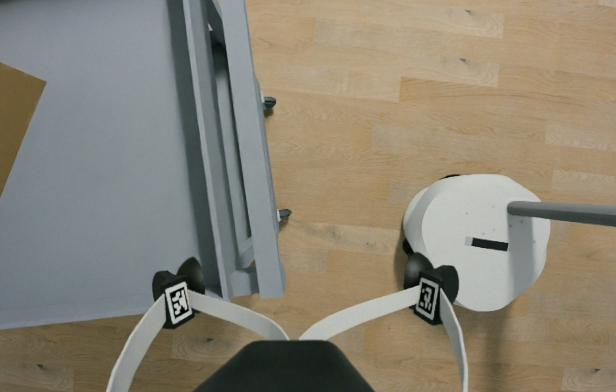

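Request:
move(blocking=false, r2={"base":{"translate_m":0.07,"strafe_m":-0.105}}, cameras=[])

Request:
wait(seconds=2, cameras=["r2_wrist_camera"])

Request:
move(blocking=false, r2={"joints":{"lift_m":0.96},"contact_limits":{"lift_m":0.2},"speeds":{"lift_m":0.15}}, cameras=[])

Request:
wait(seconds=2.5, cameras=["r2_wrist_camera"])

Scene clock: 736.17 s.
move: r2 moving
r1: as last shown
r1.lidar_m: 1.87 1.85 0.30 0.25 0.72 1.55 2.43 1.19 1.06 1.96 3.87 2.21
r1.motor_effort: lift_m=+22(22) arm_m=-5(5) wheel_0=+0(0) wheel_1=+9(9) wheel_2=-2(2)
r1.servo_current: wrist_yaw_rad=33(65) wrist_pitch_rad=39(52) wrist_roll_rad=39(52) gripper_m=39(46)
r1.contact_limits: translate_m 0.8
r1.wrist_depth_mm: - - - - - - - / - - - - - - - / - - - - - - - / - - - - - - - / - - - - - - - / - - 186 203 175 - - / - 132 158 145 145 1863 1808
r2.base_odometry: x=-0.001 y=-1.598 heading=-2.020
r2.turned_by_wheels: -0.001
r2.turned_by_imu: +0.000
r2.base_tilt: forward=-0.7 right=+0.0
r2.lidar_m: 0.51 2.26 1.73 1.68 1.79 2.68 2.79 2.99 3.13 3.04 2.16 0.59
r2.base_status: translate_m moving; strafe_m moving
r2.joint_positions: lift_m=+1.150 arm_m=+0.353 wrist_yaw_rad=+0.003 wrist_pitch_rad=+1.573 wrist_roll_rad=+1.568 gripper_m=+0.120
r2.joint_status: not commanded
r2.measured_speeds: translate_m=+0.067 strafe_m=-0.101 rotate_rad=-0.001 lift_m=+0.000 arm_m=+0.000 wrist_yaw_rad=+0.000 wrist_pitch_rad=+0.000 wrist_roll_rad=+0.000
r2.motor_effort: lift_m=+21(21) arm_m=+6(6) wheel_0=+10(14) wheel_1=-8(9) wheel_2=-10(11)
r2.servo_current: wrist_yaw_rad=52(52) wrist_pitch_rad=39(52) wrist_roll_rad=46(59) gripper_m=59(59)
r2.hand_pose: x=+0.5234 y=-0.0874 z=+1.0395 quat_wxyz=(+0.501, +0.498, +0.502, -0.499) (m; r2's base frame)
r2.wrist_depth_mm: - - 399 1229 1229 1255 1255 / - - 399 1229 1255 1255 1255 / 459 - 399 1281 1281 1255 1229 / - - 402 1308 1255 1281 1255 / - - 410 1281 1281 - 1255 / - 215 198 439 199 1281 1255 / 1255 1255 1255 - 1281 1255 1281
pictures: none
No camera images: "cameras" was empty.

Scene clock: 737.37 s.
earlier move: r2 done
r1.base_odometry: x=-1.534 y=+2.454 heading=-2.340
r1.turned_by_wheels: +0.000
r1.turned_by_imu: +0.000
r1.base_tilt: forward=-1.6 right=+1.3
r1.lidar_m: 1.86 1.85 0.32 0.26 0.73 1.57 2.42 1.17 1.06 1.89 3.87 2.22
r1.base_status: not commanded
r1.joint_positions: lift_m=+0.600 arm_m=+0.000 wrist_yaw_rad=-0.002 wrist_pitch_rad=+0.002 wrist_roll_rad=+0.000 gripper_m=+0.000
r1.joint_status: not commanded
r1.measured_speeds: all 0
r1.motor_effort: lift_m=+22(22) arm_m=-5(5) wheel_0=-1(1) wheel_1=+9(9) wheel_2=-2(2)
r1.servo_current: wrist_yaw_rad=46(65) wrist_pitch_rad=39(52) wrist_roll_rad=46(65) gripper_m=39(52)
r1.contact_limits: translate_m 0.8
r1.hand_pose: x=+0.4592 y=-0.0880 z=+0.7773 quat_wxyz=(+1.000, +0.000, +0.001, -0.001) (m; r1's base frame)
r1.wrist_depth_mm: - - - - - - - / - - - - - - - / - - - - - - - / - - - - - - - / - - - - - - - / - - 186 202 175 - - / - 132 158 145 145 1756 1863
r2.base_odometry: x=-0.095 y=-1.611 heading=-2.020
r2.turned_by_wheels: +0.000
r2.turned_by_imu: +0.000
r2.base_tilt: forward=-0.7 right=+0.1
r2.lidar_m: 0.47 2.34 1.78 1.77 1.90 2.80 2.83 3.06 3.03 2.96 2.05 0.51
r2.base_status: done
r2.joint_positions: lift_m=+1.150 arm_m=+0.353 wrist_yaw_rad=+0.003 wrist_pitch_rad=+1.573 wrist_roll_rad=+1.568 gripper_m=+0.120
r2.joint_status: not commanded
r2.measured_speeds: all 0
r2.motor_effort: lift_m=+21(21) arm_m=+6(6) wheel_0=+2(15) wheel_1=-3(9) wheel_2=-4(11)
r2.servo_current: wrist_yaw_rad=39(65) wrist_pitch_rad=39(52) wrist_roll_rad=46(65) gripper_m=52(59)
r2.hand_pose: x=+0.5234 y=-0.0874 z=+1.0395 quat_wxyz=(+0.501, +0.498, +0.502, -0.499) (m; r2's base frame)
r2.wrist_depth_mm: 427 430 424 1229 1229 1281 1281 / - - - 1255 1281 1255 1229 / 413 - - 1205 1255 1255 1229 / 413 - - 488 1255 1255 1255 / 430 - - 402 1255 - 1255 / 462 185 189 402 199 1255 1255 / - - - - 1255 1229 1255
wait: 1.20 of 2 s (r2 has come to rest)
pictures: r2_wrist_camera
Images, in order (width x height): r2_wrist_camera 616x392.

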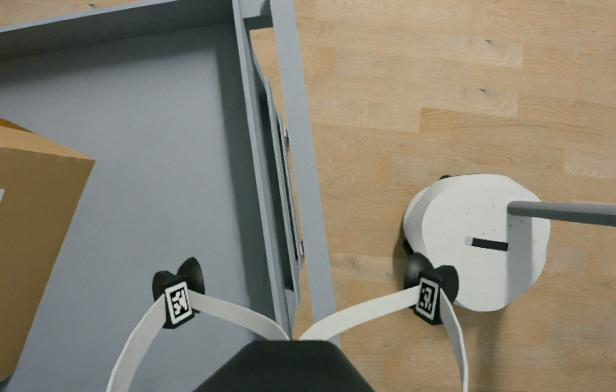

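Scene clock: 737.87 s.
move: r2 moving
r1: as last shown
r1.lidar_m: 1.87 1.85 0.29 0.25 0.72 1.55 2.42 1.18 1.04 1.87 3.87 2.21
r1.motor_effort: lift_m=+22(22) arm_m=-5(5) wheel_0=+0(1) wheel_1=+9(9) wheel_2=-2(2)
r1.servo_current: wrist_yaw_rad=52(52) wrist_pitch_rad=39(46) wrist_roll_rad=52(59) gripper_m=39(46)
r1.contact_limits: translate_m 0.8
r1.wrist_depth_mm: - - - - - - - / - - - - - - - / - - - - - - - / - - - - - - - / - - - - - - - / - - 186 203 175 - - / - 132 158 145 145 1808 1808
r2.base_odometry: x=-0.095 y=-1.611 heading=-2.020
r2.turned_by_wheels: +0.000
r2.turned_by_imu: +0.000
r2.base_tilt: forward=-0.7 right=+0.0
r2.lidar_m: 0.47 2.33 1.80 1.78 1.91 2.81 2.84 3.05 3.03 2.96 2.07 0.53
r2.base_status: not commanded
r2.joint_positions: lift_m=+1.112 arm_m=+0.353 wrist_yaw_rad=+0.003 wrist_pitch_rad=+1.573 wrist_roll_rad=+1.568 gripper_m=+0.120
r2.joint_status: lift_m moving
r2.measured_speeds: translate_m=+0.000 strafe_m=+0.000 rotate_rad=+0.000 lift_m=-0.146 arm_m=+0.000 wrist_yaw_rad=+0.000 wrist_pitch_rad=+0.000 wrist_roll_rad=+0.000
r2.motor_effort: lift_m=+13(21) arm_m=+6(7) wheel_0=+3(3) wheel_1=-3(4) wheel_2=-4(4)
r2.servo_current: wrist_yaw_rad=52(52) wrist_pitch_rad=46(46) wrist_roll_rad=52(59) gripper_m=46(52)
r2.contact_limits: lift_m 0.2
r2.hand_pose: x=+0.5234 y=-0.0874 z=+1.0022 quat_wxyz=(+0.501, +0.498, +0.502, -0.499) (m; r2's base frame)
r2.wrist_depth_mm: 404 418 415 1205 1205 1205 1229 / - - - 1229 1229 1255 1205 / 382 - - 750 1229 1229 1229 / 407 - - 449 1205 - 1205 / 421 - - 368 1229 - 1229 / - 186 190 368 199 1229 1205 / - - - - 1255 1205 1229
pictures: none
No camera images: "cameras" was empty.

Scene clock: 739.43 s.
earlier move: r2 done
r1.base_odometry: x=-1.534 y=+2.454 heading=-2.340
r1.turned_by_wheels: +0.000
r1.turned_by_imu: +0.000
r1.base_tilt: forward=-1.6 right=+1.3
r1.lidar_m: 1.86 1.86 0.31 0.25 0.74 1.58 2.41 1.15 1.04 1.88 3.91 2.23
r1.base_status: not commanded
r1.joint_positions: lift_m=+0.600 arm_m=+0.000 wrist_yaw_rad=-0.002 wrist_pitch_rad=+0.002 wrist_roll_rad=+0.000 gripper_m=+0.000
r1.joint_status: not commanded
r1.measured_speeds: all 0
r1.motor_effort: lift_m=+22(22) arm_m=-5(5) wheel_0=+0(1) wheel_1=+9(9) wheel_2=-2(2)
r1.servo_current: wrist_yaw_rad=52(72) wrist_pitch_rad=39(52) wrist_roll_rad=46(65) gripper_m=39(52)
r1.contact_limits: translate_m 0.8
r1.hand_pose: x=+0.4592 y=-0.0880 z=+0.7773 quat_wxyz=(+1.000, +0.000, +0.001, -0.001) (m; r1's base frame)
r1.wrist_depth_mm: - - - - - - - / - - - - - - - / - - - - - - - / - - - - - - - / - - - - - - - / - - 187 202 174 - - / - 132 158 145 144 1808 1808
r2.base_odometry: x=-0.095 y=-1.611 heading=-2.020
r2.turned_by_wheels: +0.000
r2.turned_by_imu: +0.000
r2.base_tilt: forward=-0.7 right=+0.1
r2.lidar_m: 0.46 2.33 1.81 1.77 1.90 2.81 2.84 3.06 3.01 2.94 2.06 0.53
r2.base_status: not commanded
r2.joint_positions: lift_m=+0.960 arm_m=+0.353 wrist_yaw_rad=+0.003 wrist_pitch_rad=+1.573 wrist_roll_rad=+1.568 gripper_m=+0.120
r2.joint_status: all done
r2.measured_speeds: all 0
r2.motor_effort: lift_m=+14(21) arm_m=+6(7) wheel_0=+3(3) wheel_1=-3(4) wheel_2=-4(4)
r2.servo_current: wrist_yaw_rad=59(65) wrist_pitch_rad=39(46) wrist_roll_rad=39(65) gripper_m=46(59)
r2.contact_limits: lift_m 0.2
r2.hand_pose: x=+0.5234 y=-0.0874 z=+0.8501 quat_wxyz=(+0.501, +0.498, +0.502, -0.499) (m; r2's base frame)
r2.wrist_depth_mm: - - 268 211 1078 1060 1060 / - - 252 211 1060 1060 1060 / - - 229 211 1060 1060 1078 / - - 230 211 1078 - 1060 / - - 221 212 1060 - - / - 185 198 213 197 - 1060 / - - - - 1060 1078 1078
wait: 1.57 of 2.5 s (r2 has come to rest)
pictures: r2_wrist_camera
Images, in order (width x height): r2_wrist_camera 616x392.

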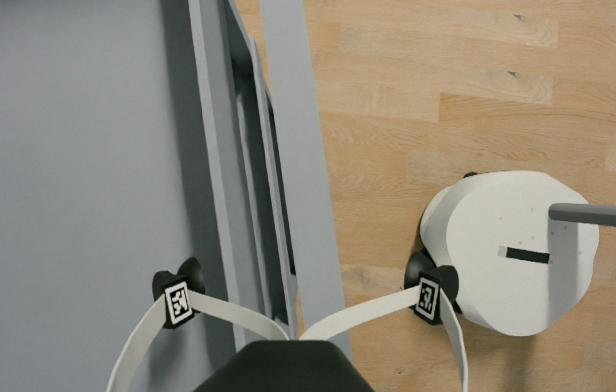

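Request:
move(blocking=false, r1={"base":{"translate_m":0.15},"contact_limits":{"translate_m":0.8},"pace":"slow"}, r2={"joints":{"gripper_m":-0.015}}, cameras=[])

Request:
wait(seconds=3, cameras=["r1_head_left_camera"])

Request:
wait(seconds=1, cameras=["r1_head_left_camera","r2_head_camera","r2_wrist_camera"])

Scene clock: 757.80 s.
move: r1 moving; r2 moving
r1.base_odometry: x=-1.543 y=+2.445 heading=-2.339
r1.turned_by_wheels: +0.001
r1.turned_by_imu: +0.000
r1.base_tilt: forward=-1.6 right=+1.3
r1.lidar_m: 1.84 1.83 1.43 0.25 0.64 1.58 2.40 1.17 1.07 1.89 3.84 2.17
r1.base_status: translate_m moving
r1.joint_positions: lift_m=+0.600 arm_m=+0.000 wrist_yaw_rad=-0.002 wrist_pitch_rad=+0.002 wrist_roll_rad=+0.000 gripper_m=+0.000
r1.joint_status: not commanded
r1.measured_speeds: translate_m=+0.049 strafe_m=+0.000 rotate_rad=+0.002 lift_m=+0.000 arm_m=+0.000 wrist_yaw_rad=+0.000 wrist_pitch_rad=+0.000 wrist_roll_rad=+0.000
r1.motor_effort: lift_m=+22(22) arm_m=-5(5) wheel_0=+3(5) wheel_1=+10(11) wheel_2=-6(7)
r1.servo_current: wrist_yaw_rad=46(65) wrist_pitch_rad=39(46) wrist_roll_rad=52(65) gripper_m=39(46)
r1.contact_limits: translate_m 0.8
r1.hand_pose: x=+0.4592 y=-0.0880 z=+0.7773 quat_wxyz=(+1.000, +0.000, +0.001, -0.001) (m; r1's base frame)
r1.wrist_depth_mm: - - - - - - - / - - - - - - - / - - - - - - - / - - - - - - - / - - - - - - - / - - 186 202 175 - - / - 132 158 145 144 1808 1808
r2.base_odometry: x=-0.095 y=-1.611 heading=-2.020
r2.turned_by_wheels: +0.000
r2.turned_by_imu: +0.000
r2.base_tilt: forward=-0.6 right=+0.0
r2.lidar_m: 0.44 2.36 1.82 1.77 1.90 2.78 2.83 3.04 3.03 2.97 2.07 0.53
r2.base_status: not commanded
r2.joint_positions: lift_m=+0.960 arm_m=+0.353 wrist_yaw_rad=+0.003 wrist_pitch_rad=+1.573 wrist_roll_rad=+1.568 gripper_m=+0.106
r2.joint_status: gripper_m moving
r2.measured_speeds: all 0
r2.motor_effort: lift_m=+14(14) arm_m=+6(6) wheel_0=+2(3) wheel_1=-3(4) wheel_2=-4(4)
r2.servo_current: wrist_yaw_rad=39(52) wrist_pitch_rad=39(46) wrist_roll_rad=46(52) gripper_m=104(111)
r2.contact_limits: lift_m 0.2
r2.hand_pose: x=+0.5234 y=-0.0874 z=+0.8501 quat_wxyz=(+0.501, +0.498, +0.502, -0.499) (m; r2's base frame)
r2.wrist_depth_mm: - - 268 210 1078 1078 1060 / - - 252 211 1060 1060 1060 / - - 229 211 1060 1078 1078 / - - 231 211 1060 - 1078 / - - 222 212 1060 - - / - - 198 212 191 - 1060 / - - - - 1060 1078 1078
pictures: none
No camera images: "cameras" was empty.

Scene clock: 759.43 s.
earlier move: r1 moving; r2 done
r1.base_odometry: x=-1.634 y=+2.351 heading=-2.339
r1.turned_by_wheels: +0.000
r1.turned_by_imu: +0.000
r1.base_tilt: forward=-1.6 right=+1.3
r1.lidar_m: 1.70 1.70 1.46 1.24 0.60 0.36 3.00 1.17 1.18 2.08 3.59 2.02
r1.base_status: translate_m moving
r1.joint_positions: lift_m=+0.600 arm_m=+0.000 wrist_yaw_rad=-0.002 wrist_pitch_rad=+0.002 wrist_roll_rad=+0.000 gripper_m=+0.000
r1.joint_status: not commanded
r1.measured_speeds: translate_m=+0.039 strafe_m=+0.000 rotate_rad=+0.003 lift_m=+0.000 arm_m=+0.000 wrist_yaw_rad=+0.000 wrist_pitch_rad=+0.000 wrist_roll_rad=+0.000
r1.motor_effort: lift_m=+22(22) arm_m=-5(5) wheel_0=+5(6) wheel_1=+2(13) wheel_2=-2(7)
r1.servo_current: wrist_yaw_rad=59(72) wrist_pitch_rad=39(52) wrist_roll_rad=33(72) gripper_m=46(52)
r1.contact_limits: translate_m 0.8
r1.hand_pose: x=+0.4592 y=-0.0880 z=+0.7773 quat_wxyz=(+1.000, +0.000, +0.001, -0.001) (m; r1's base frame)
r1.wrist_depth_mm: - - - - - - - / - - - - - - - / - - - - - - - / - - - - - - - / - - - - - - - / - - 186 203 175 - - / - 132 158 145 135 1808 1756
r2.base_odometry: x=-0.095 y=-1.611 heading=-2.020
r2.turned_by_wheels: +0.000
r2.turned_by_imu: +0.000
r2.base_tilt: forward=-0.6 right=+0.0
r2.lidar_m: 0.44 2.35 1.81 1.77 1.90 2.80 2.84 3.07 3.01 2.96 1.99 0.53
r2.base_status: not commanded
r2.joint_positions: lift_m=+0.960 arm_m=+0.353 wrist_yaw_rad=+0.003 wrist_pitch_rad=+1.568 wrist_roll_rad=+1.568 gripper_m=-0.013
r2.joint_status: all done
r2.measured_speeds: all 0
r2.motor_effort: lift_m=+21(21) arm_m=+6(6) wheel_0=+3(3) wheel_1=-4(4) wheel_2=-3(4)
r2.servo_current: wrist_yaw_rad=39(59) wrist_pitch_rad=39(46) wrist_roll_rad=52(59) gripper_m=215(442)
r2.contact_limits: lift_m 0.2
r2.hand_pose: x=+0.5248 y=-0.0874 z=+0.8496 quat_wxyz=(+0.502, +0.499, +0.501, -0.498) (m; r2's base frame)
r2.wrist_depth_mm: - - 245 206 1060 1060 1042 / - - 220 206 1042 1042 1042 / - - 235 206 1042 1042 1042 / - - 219 206 1042 - 842 / - - - 206 1078 - - / - 168 196 208 181 - - / - - - - 1060 1060 1078
wait: 1.63 of 3 s (r2 has come to rest)
pictures: r1_head_left_camera
Images, in order (width x height): r1_head_left_camera 420x672.

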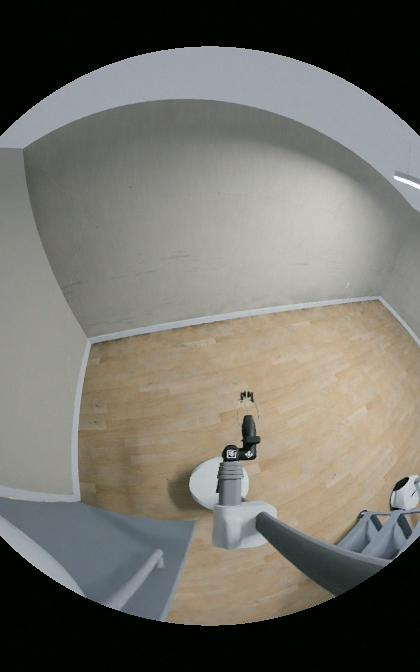

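Scene clock: 760.07 s.
earlier move: r1 done
r1.base_odometry: x=-1.639 y=+2.346 heading=-2.339
r1.turned_by_wheels: +0.000
r1.turned_by_imu: +0.000
r1.base_tilt: forward=-1.6 right=+1.2
r1.lidar_m: 1.71 1.71 1.46 1.23 0.79 0.56 0.65 1.16 1.17 2.05 3.61 2.01
r1.base_status: done
r1.joint_positions: lift_m=+0.600 arm_m=+0.000 wrist_yaw_rad=-0.002 wrist_pitch_rad=+0.002 wrist_roll_rad=+0.000 gripper_m=+0.000
r1.joint_status: not commanded
r1.measured_speeds: all 0
r1.motor_effort: lift_m=+22(22) arm_m=-5(5) wheel_0=+3(6) wheel_1=+3(13) wheel_2=-3(7)
r1.servo_current: wrist_yaw_rad=46(72) wrist_pitch_rad=39(52) wrist_roll_rad=52(72) gripper_m=46(52)
r1.contact_limits: translate_m 0.8
r1.hand_pose: x=+0.4592 y=-0.0880 z=+0.7773 quat_wxyz=(+1.000, +0.000, +0.001, -0.001) (m; r1's base frame)
r1.wrist_depth_mm: - - - - - - - / - - - - - - - / - - - - - - - / - - - - - - - / - - - - - - - / - - 186 203 175 - - / - 132 158 145 135 1708 1808
r2.base_odometry: x=-0.095 y=-1.611 heading=-2.020
r2.turned_by_wheels: +0.000
r2.turned_by_imu: +0.000
r2.base_tilt: forward=-0.7 right=+0.1
r2.lidar_m: 0.48 2.37 1.80 1.75 1.87 2.78 2.84 3.05 3.03 2.96 1.98 0.51
r2.base_status: not commanded
r2.joint_positions: lift_m=+0.960 arm_m=+0.353 wrist_yaw_rad=+0.003 wrist_pitch_rad=+1.568 wrist_roll_rad=+1.568 gripper_m=-0.013
r2.joint_status: all done
r2.measured_speeds: all 0
r2.motor_effort: lift_m=+21(21) arm_m=+6(6) wheel_0=+3(3) wheel_1=-3(4) wheel_2=-3(4)
r2.servo_current: wrist_yaw_rad=46(59) wrist_pitch_rad=46(46) wrist_roll_rad=39(59) gripper_m=215(442)
r2.contact_limits: lift_m 0.2
r2.hand_pose: x=+0.5248 y=-0.0874 z=+0.8496 quat_wxyz=(+0.502, +0.499, +0.501, -0.498) (m; r2's base frame)
r2.wrist_depth_mm: - - 245 205 1025 1078 1042 / - - 220 206 1042 1060 1042 / - - 235 206 1060 1042 1042 / - - 219 207 1060 - 831 / - - - 207 1042 - - / - 168 196 207 180 - - / - - - - 1042 1078 1042
wait: 0.63 of 1 s (r1 has come to rest)
pictures: r1_head_left_camera, r2_head_camera, r2_wrist_camera
Images, in order (width x height): r1_head_left_camera 420x672, r2_head_camera 420x560, r2_wrist_camera 616x392.

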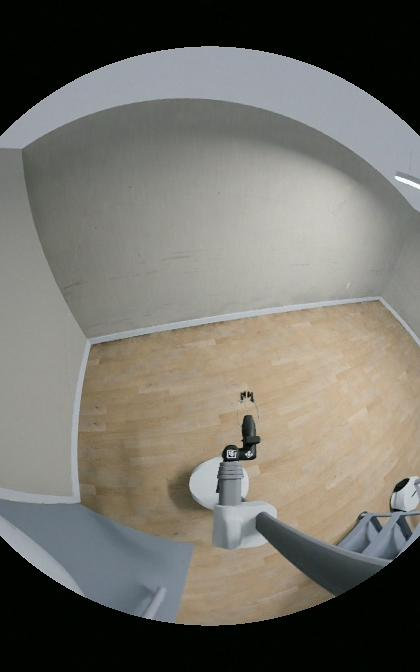

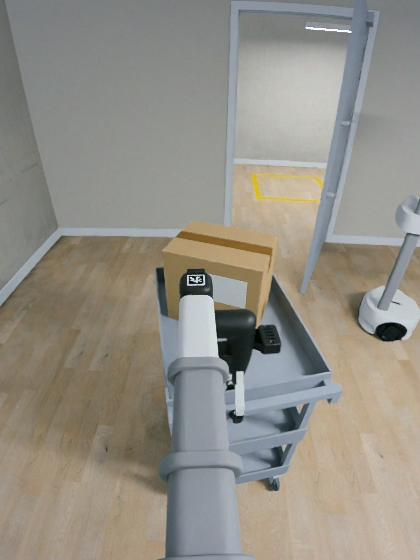

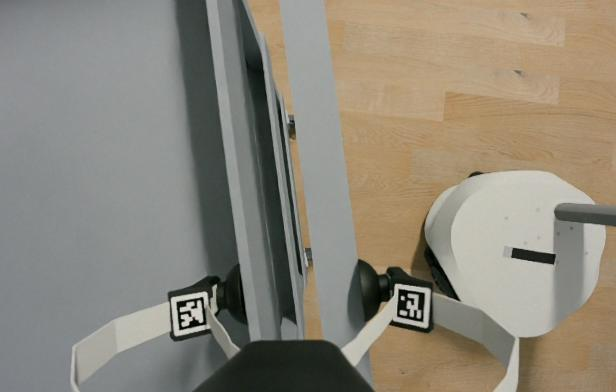

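Request:
move()

Scene clock: 789.80 s.
r1.base_odometry: x=-1.639 y=+2.346 heading=-2.339
r1.turned_by_wheels: +0.000
r1.turned_by_imu: -0.001
r1.base_tilt: forward=-1.6 right=+1.3
r1.lidar_m: 1.72 1.71 1.47 1.20 1.23 1.42 2.42 1.19 1.18 2.05 3.57 2.03
r1.base_status: done
r1.joint_positions: lift_m=+0.600 arm_m=+0.000 wrist_yaw_rad=-0.002 wrist_pitch_rad=+0.002 wrist_roll_rad=+0.000 gripper_m=+0.000
r1.joint_status: not commanded
r1.measured_speeds: all 0
r1.motor_effort: lift_m=+22(22) arm_m=-5(5) wheel_0=+3(6) wheel_1=+3(13) wheel_2=-3(7)
r1.servo_current: wrist_yaw_rad=52(72) wrist_pitch_rad=39(52) wrist_roll_rad=59(72) gripper_m=39(52)
r1.contact_limits: translate_m 0.8
r1.hand_pose: x=+0.4592 y=-0.0880 z=+0.7773 quat_wxyz=(+1.000, +0.000, +0.001, -0.001) (m; r1's base frame)
r1.wrist_depth_mm: - - - - - - - / - - - - - - - / - - - - - - - / - - - - - - - / - - - - - - - / - - 186 203 175 - - / - 132 158 145 135 1618 1808
r2.base_odometry: x=-0.095 y=-1.611 heading=-2.020
r2.turned_by_wheels: +0.000
r2.turned_by_imu: +0.001
r2.base_tilt: forward=-0.7 right=+0.1
r2.lidar_m: 0.46 2.32 1.82 1.75 1.89 2.83 2.85 3.03 3.03 2.95 1.99 0.53
r2.base_status: not commanded
r2.joint_positions: lift_m=+0.960 arm_m=+0.353 wrist_yaw_rad=+0.003 wrist_pitch_rad=+1.568 wrist_roll_rad=+1.568 gripper_m=-0.013
r2.joint_status: all done
r2.measured_speeds: all 0
r2.motor_effort: lift_m=+21(21) arm_m=+5(6) wheel_0=+3(3) wheel_1=-4(4) wheel_2=-4(4)
r2.servo_current: wrist_yaw_rad=46(59) wrist_pitch_rad=39(46) wrist_roll_rad=46(59) gripper_m=215(442)
r2.contact_limits: lift_m 0.2
r2.hand_pose: x=+0.5248 y=-0.0874 z=+0.8496 quat_wxyz=(+0.502, +0.499, +0.501, -0.498) (m; r2's base frame)
r2.wrist_depth_mm: - - 244 206 1060 1042 1042 / - - 220 206 1042 1078 1042 / - - 235 206 1060 1060 1060 / - - 220 207 1060 - 842 / - - - 208 1060 - - / - 168 196 208 180 - - / - - - - 1060 1060 1060
pictures: r1_head_camera, r1_head_left_camera, r1_head_right_camera, r1_wrist_camera, r2_head_camera, r2_head_left_camera, r2_head_right_camera, r2_wrist_camera
Images, in order (width x height): r1_head_camera 420x560, r1_head_left_camera 420x672, r1_head_right_camera 420x672, r1_wrist_camera 616x392, r2_head_camera 420x560, r2_head_left_camera 420x672, r2_head_right_camera 420x672, r2_wrist_camera 616x392.

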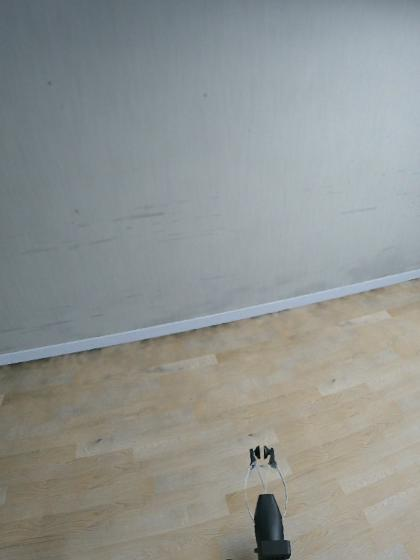

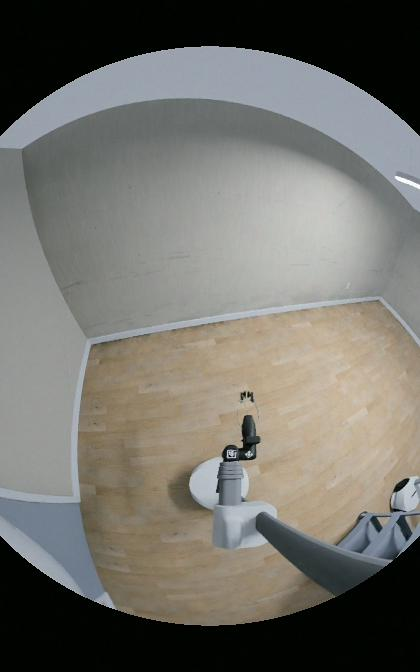

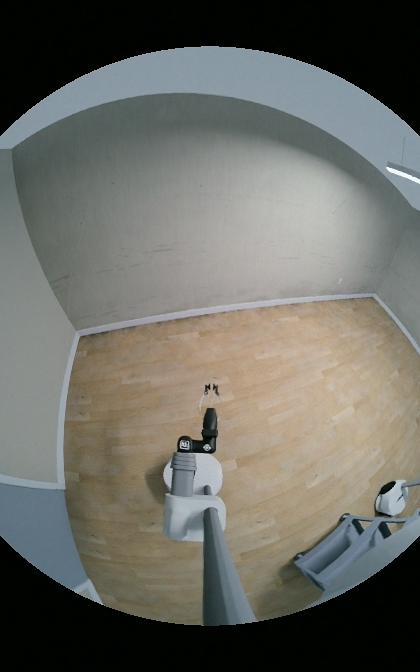

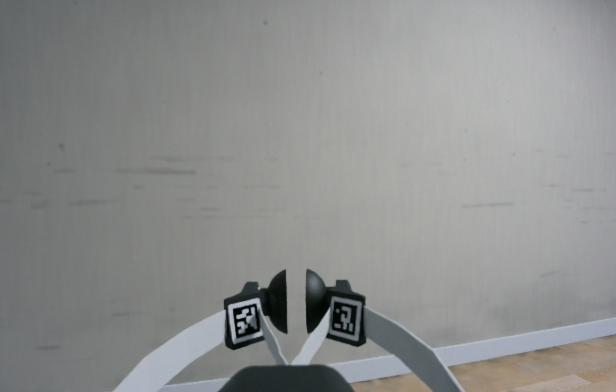

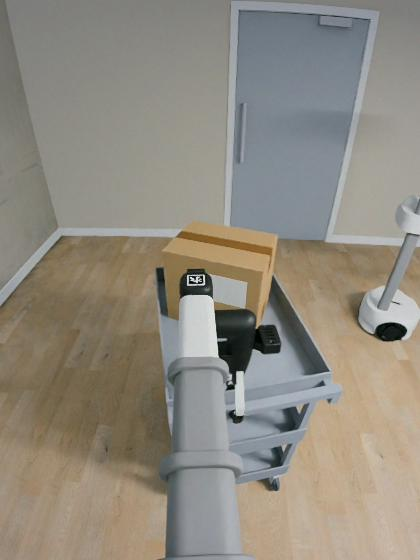

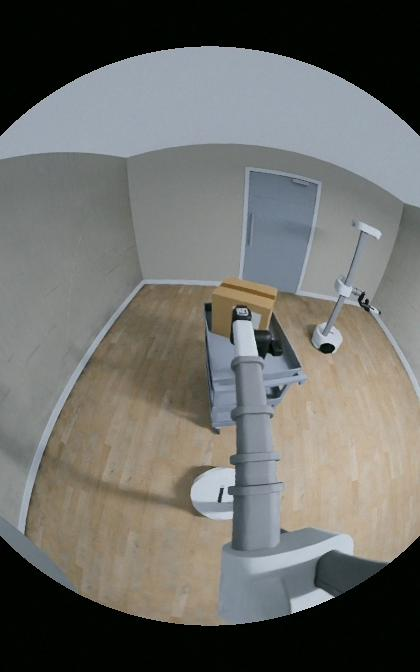

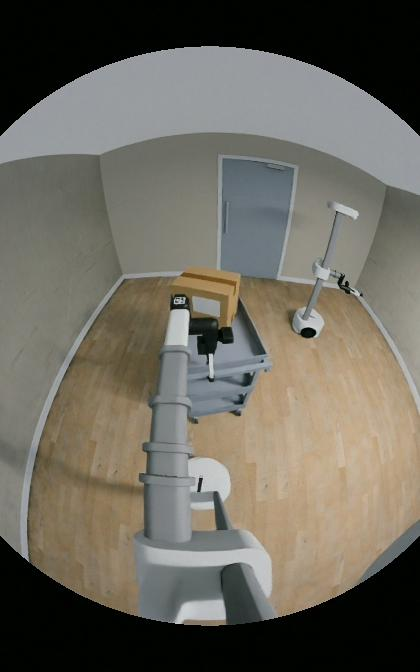

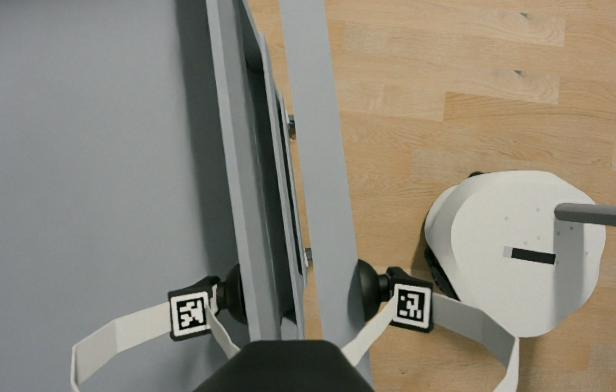

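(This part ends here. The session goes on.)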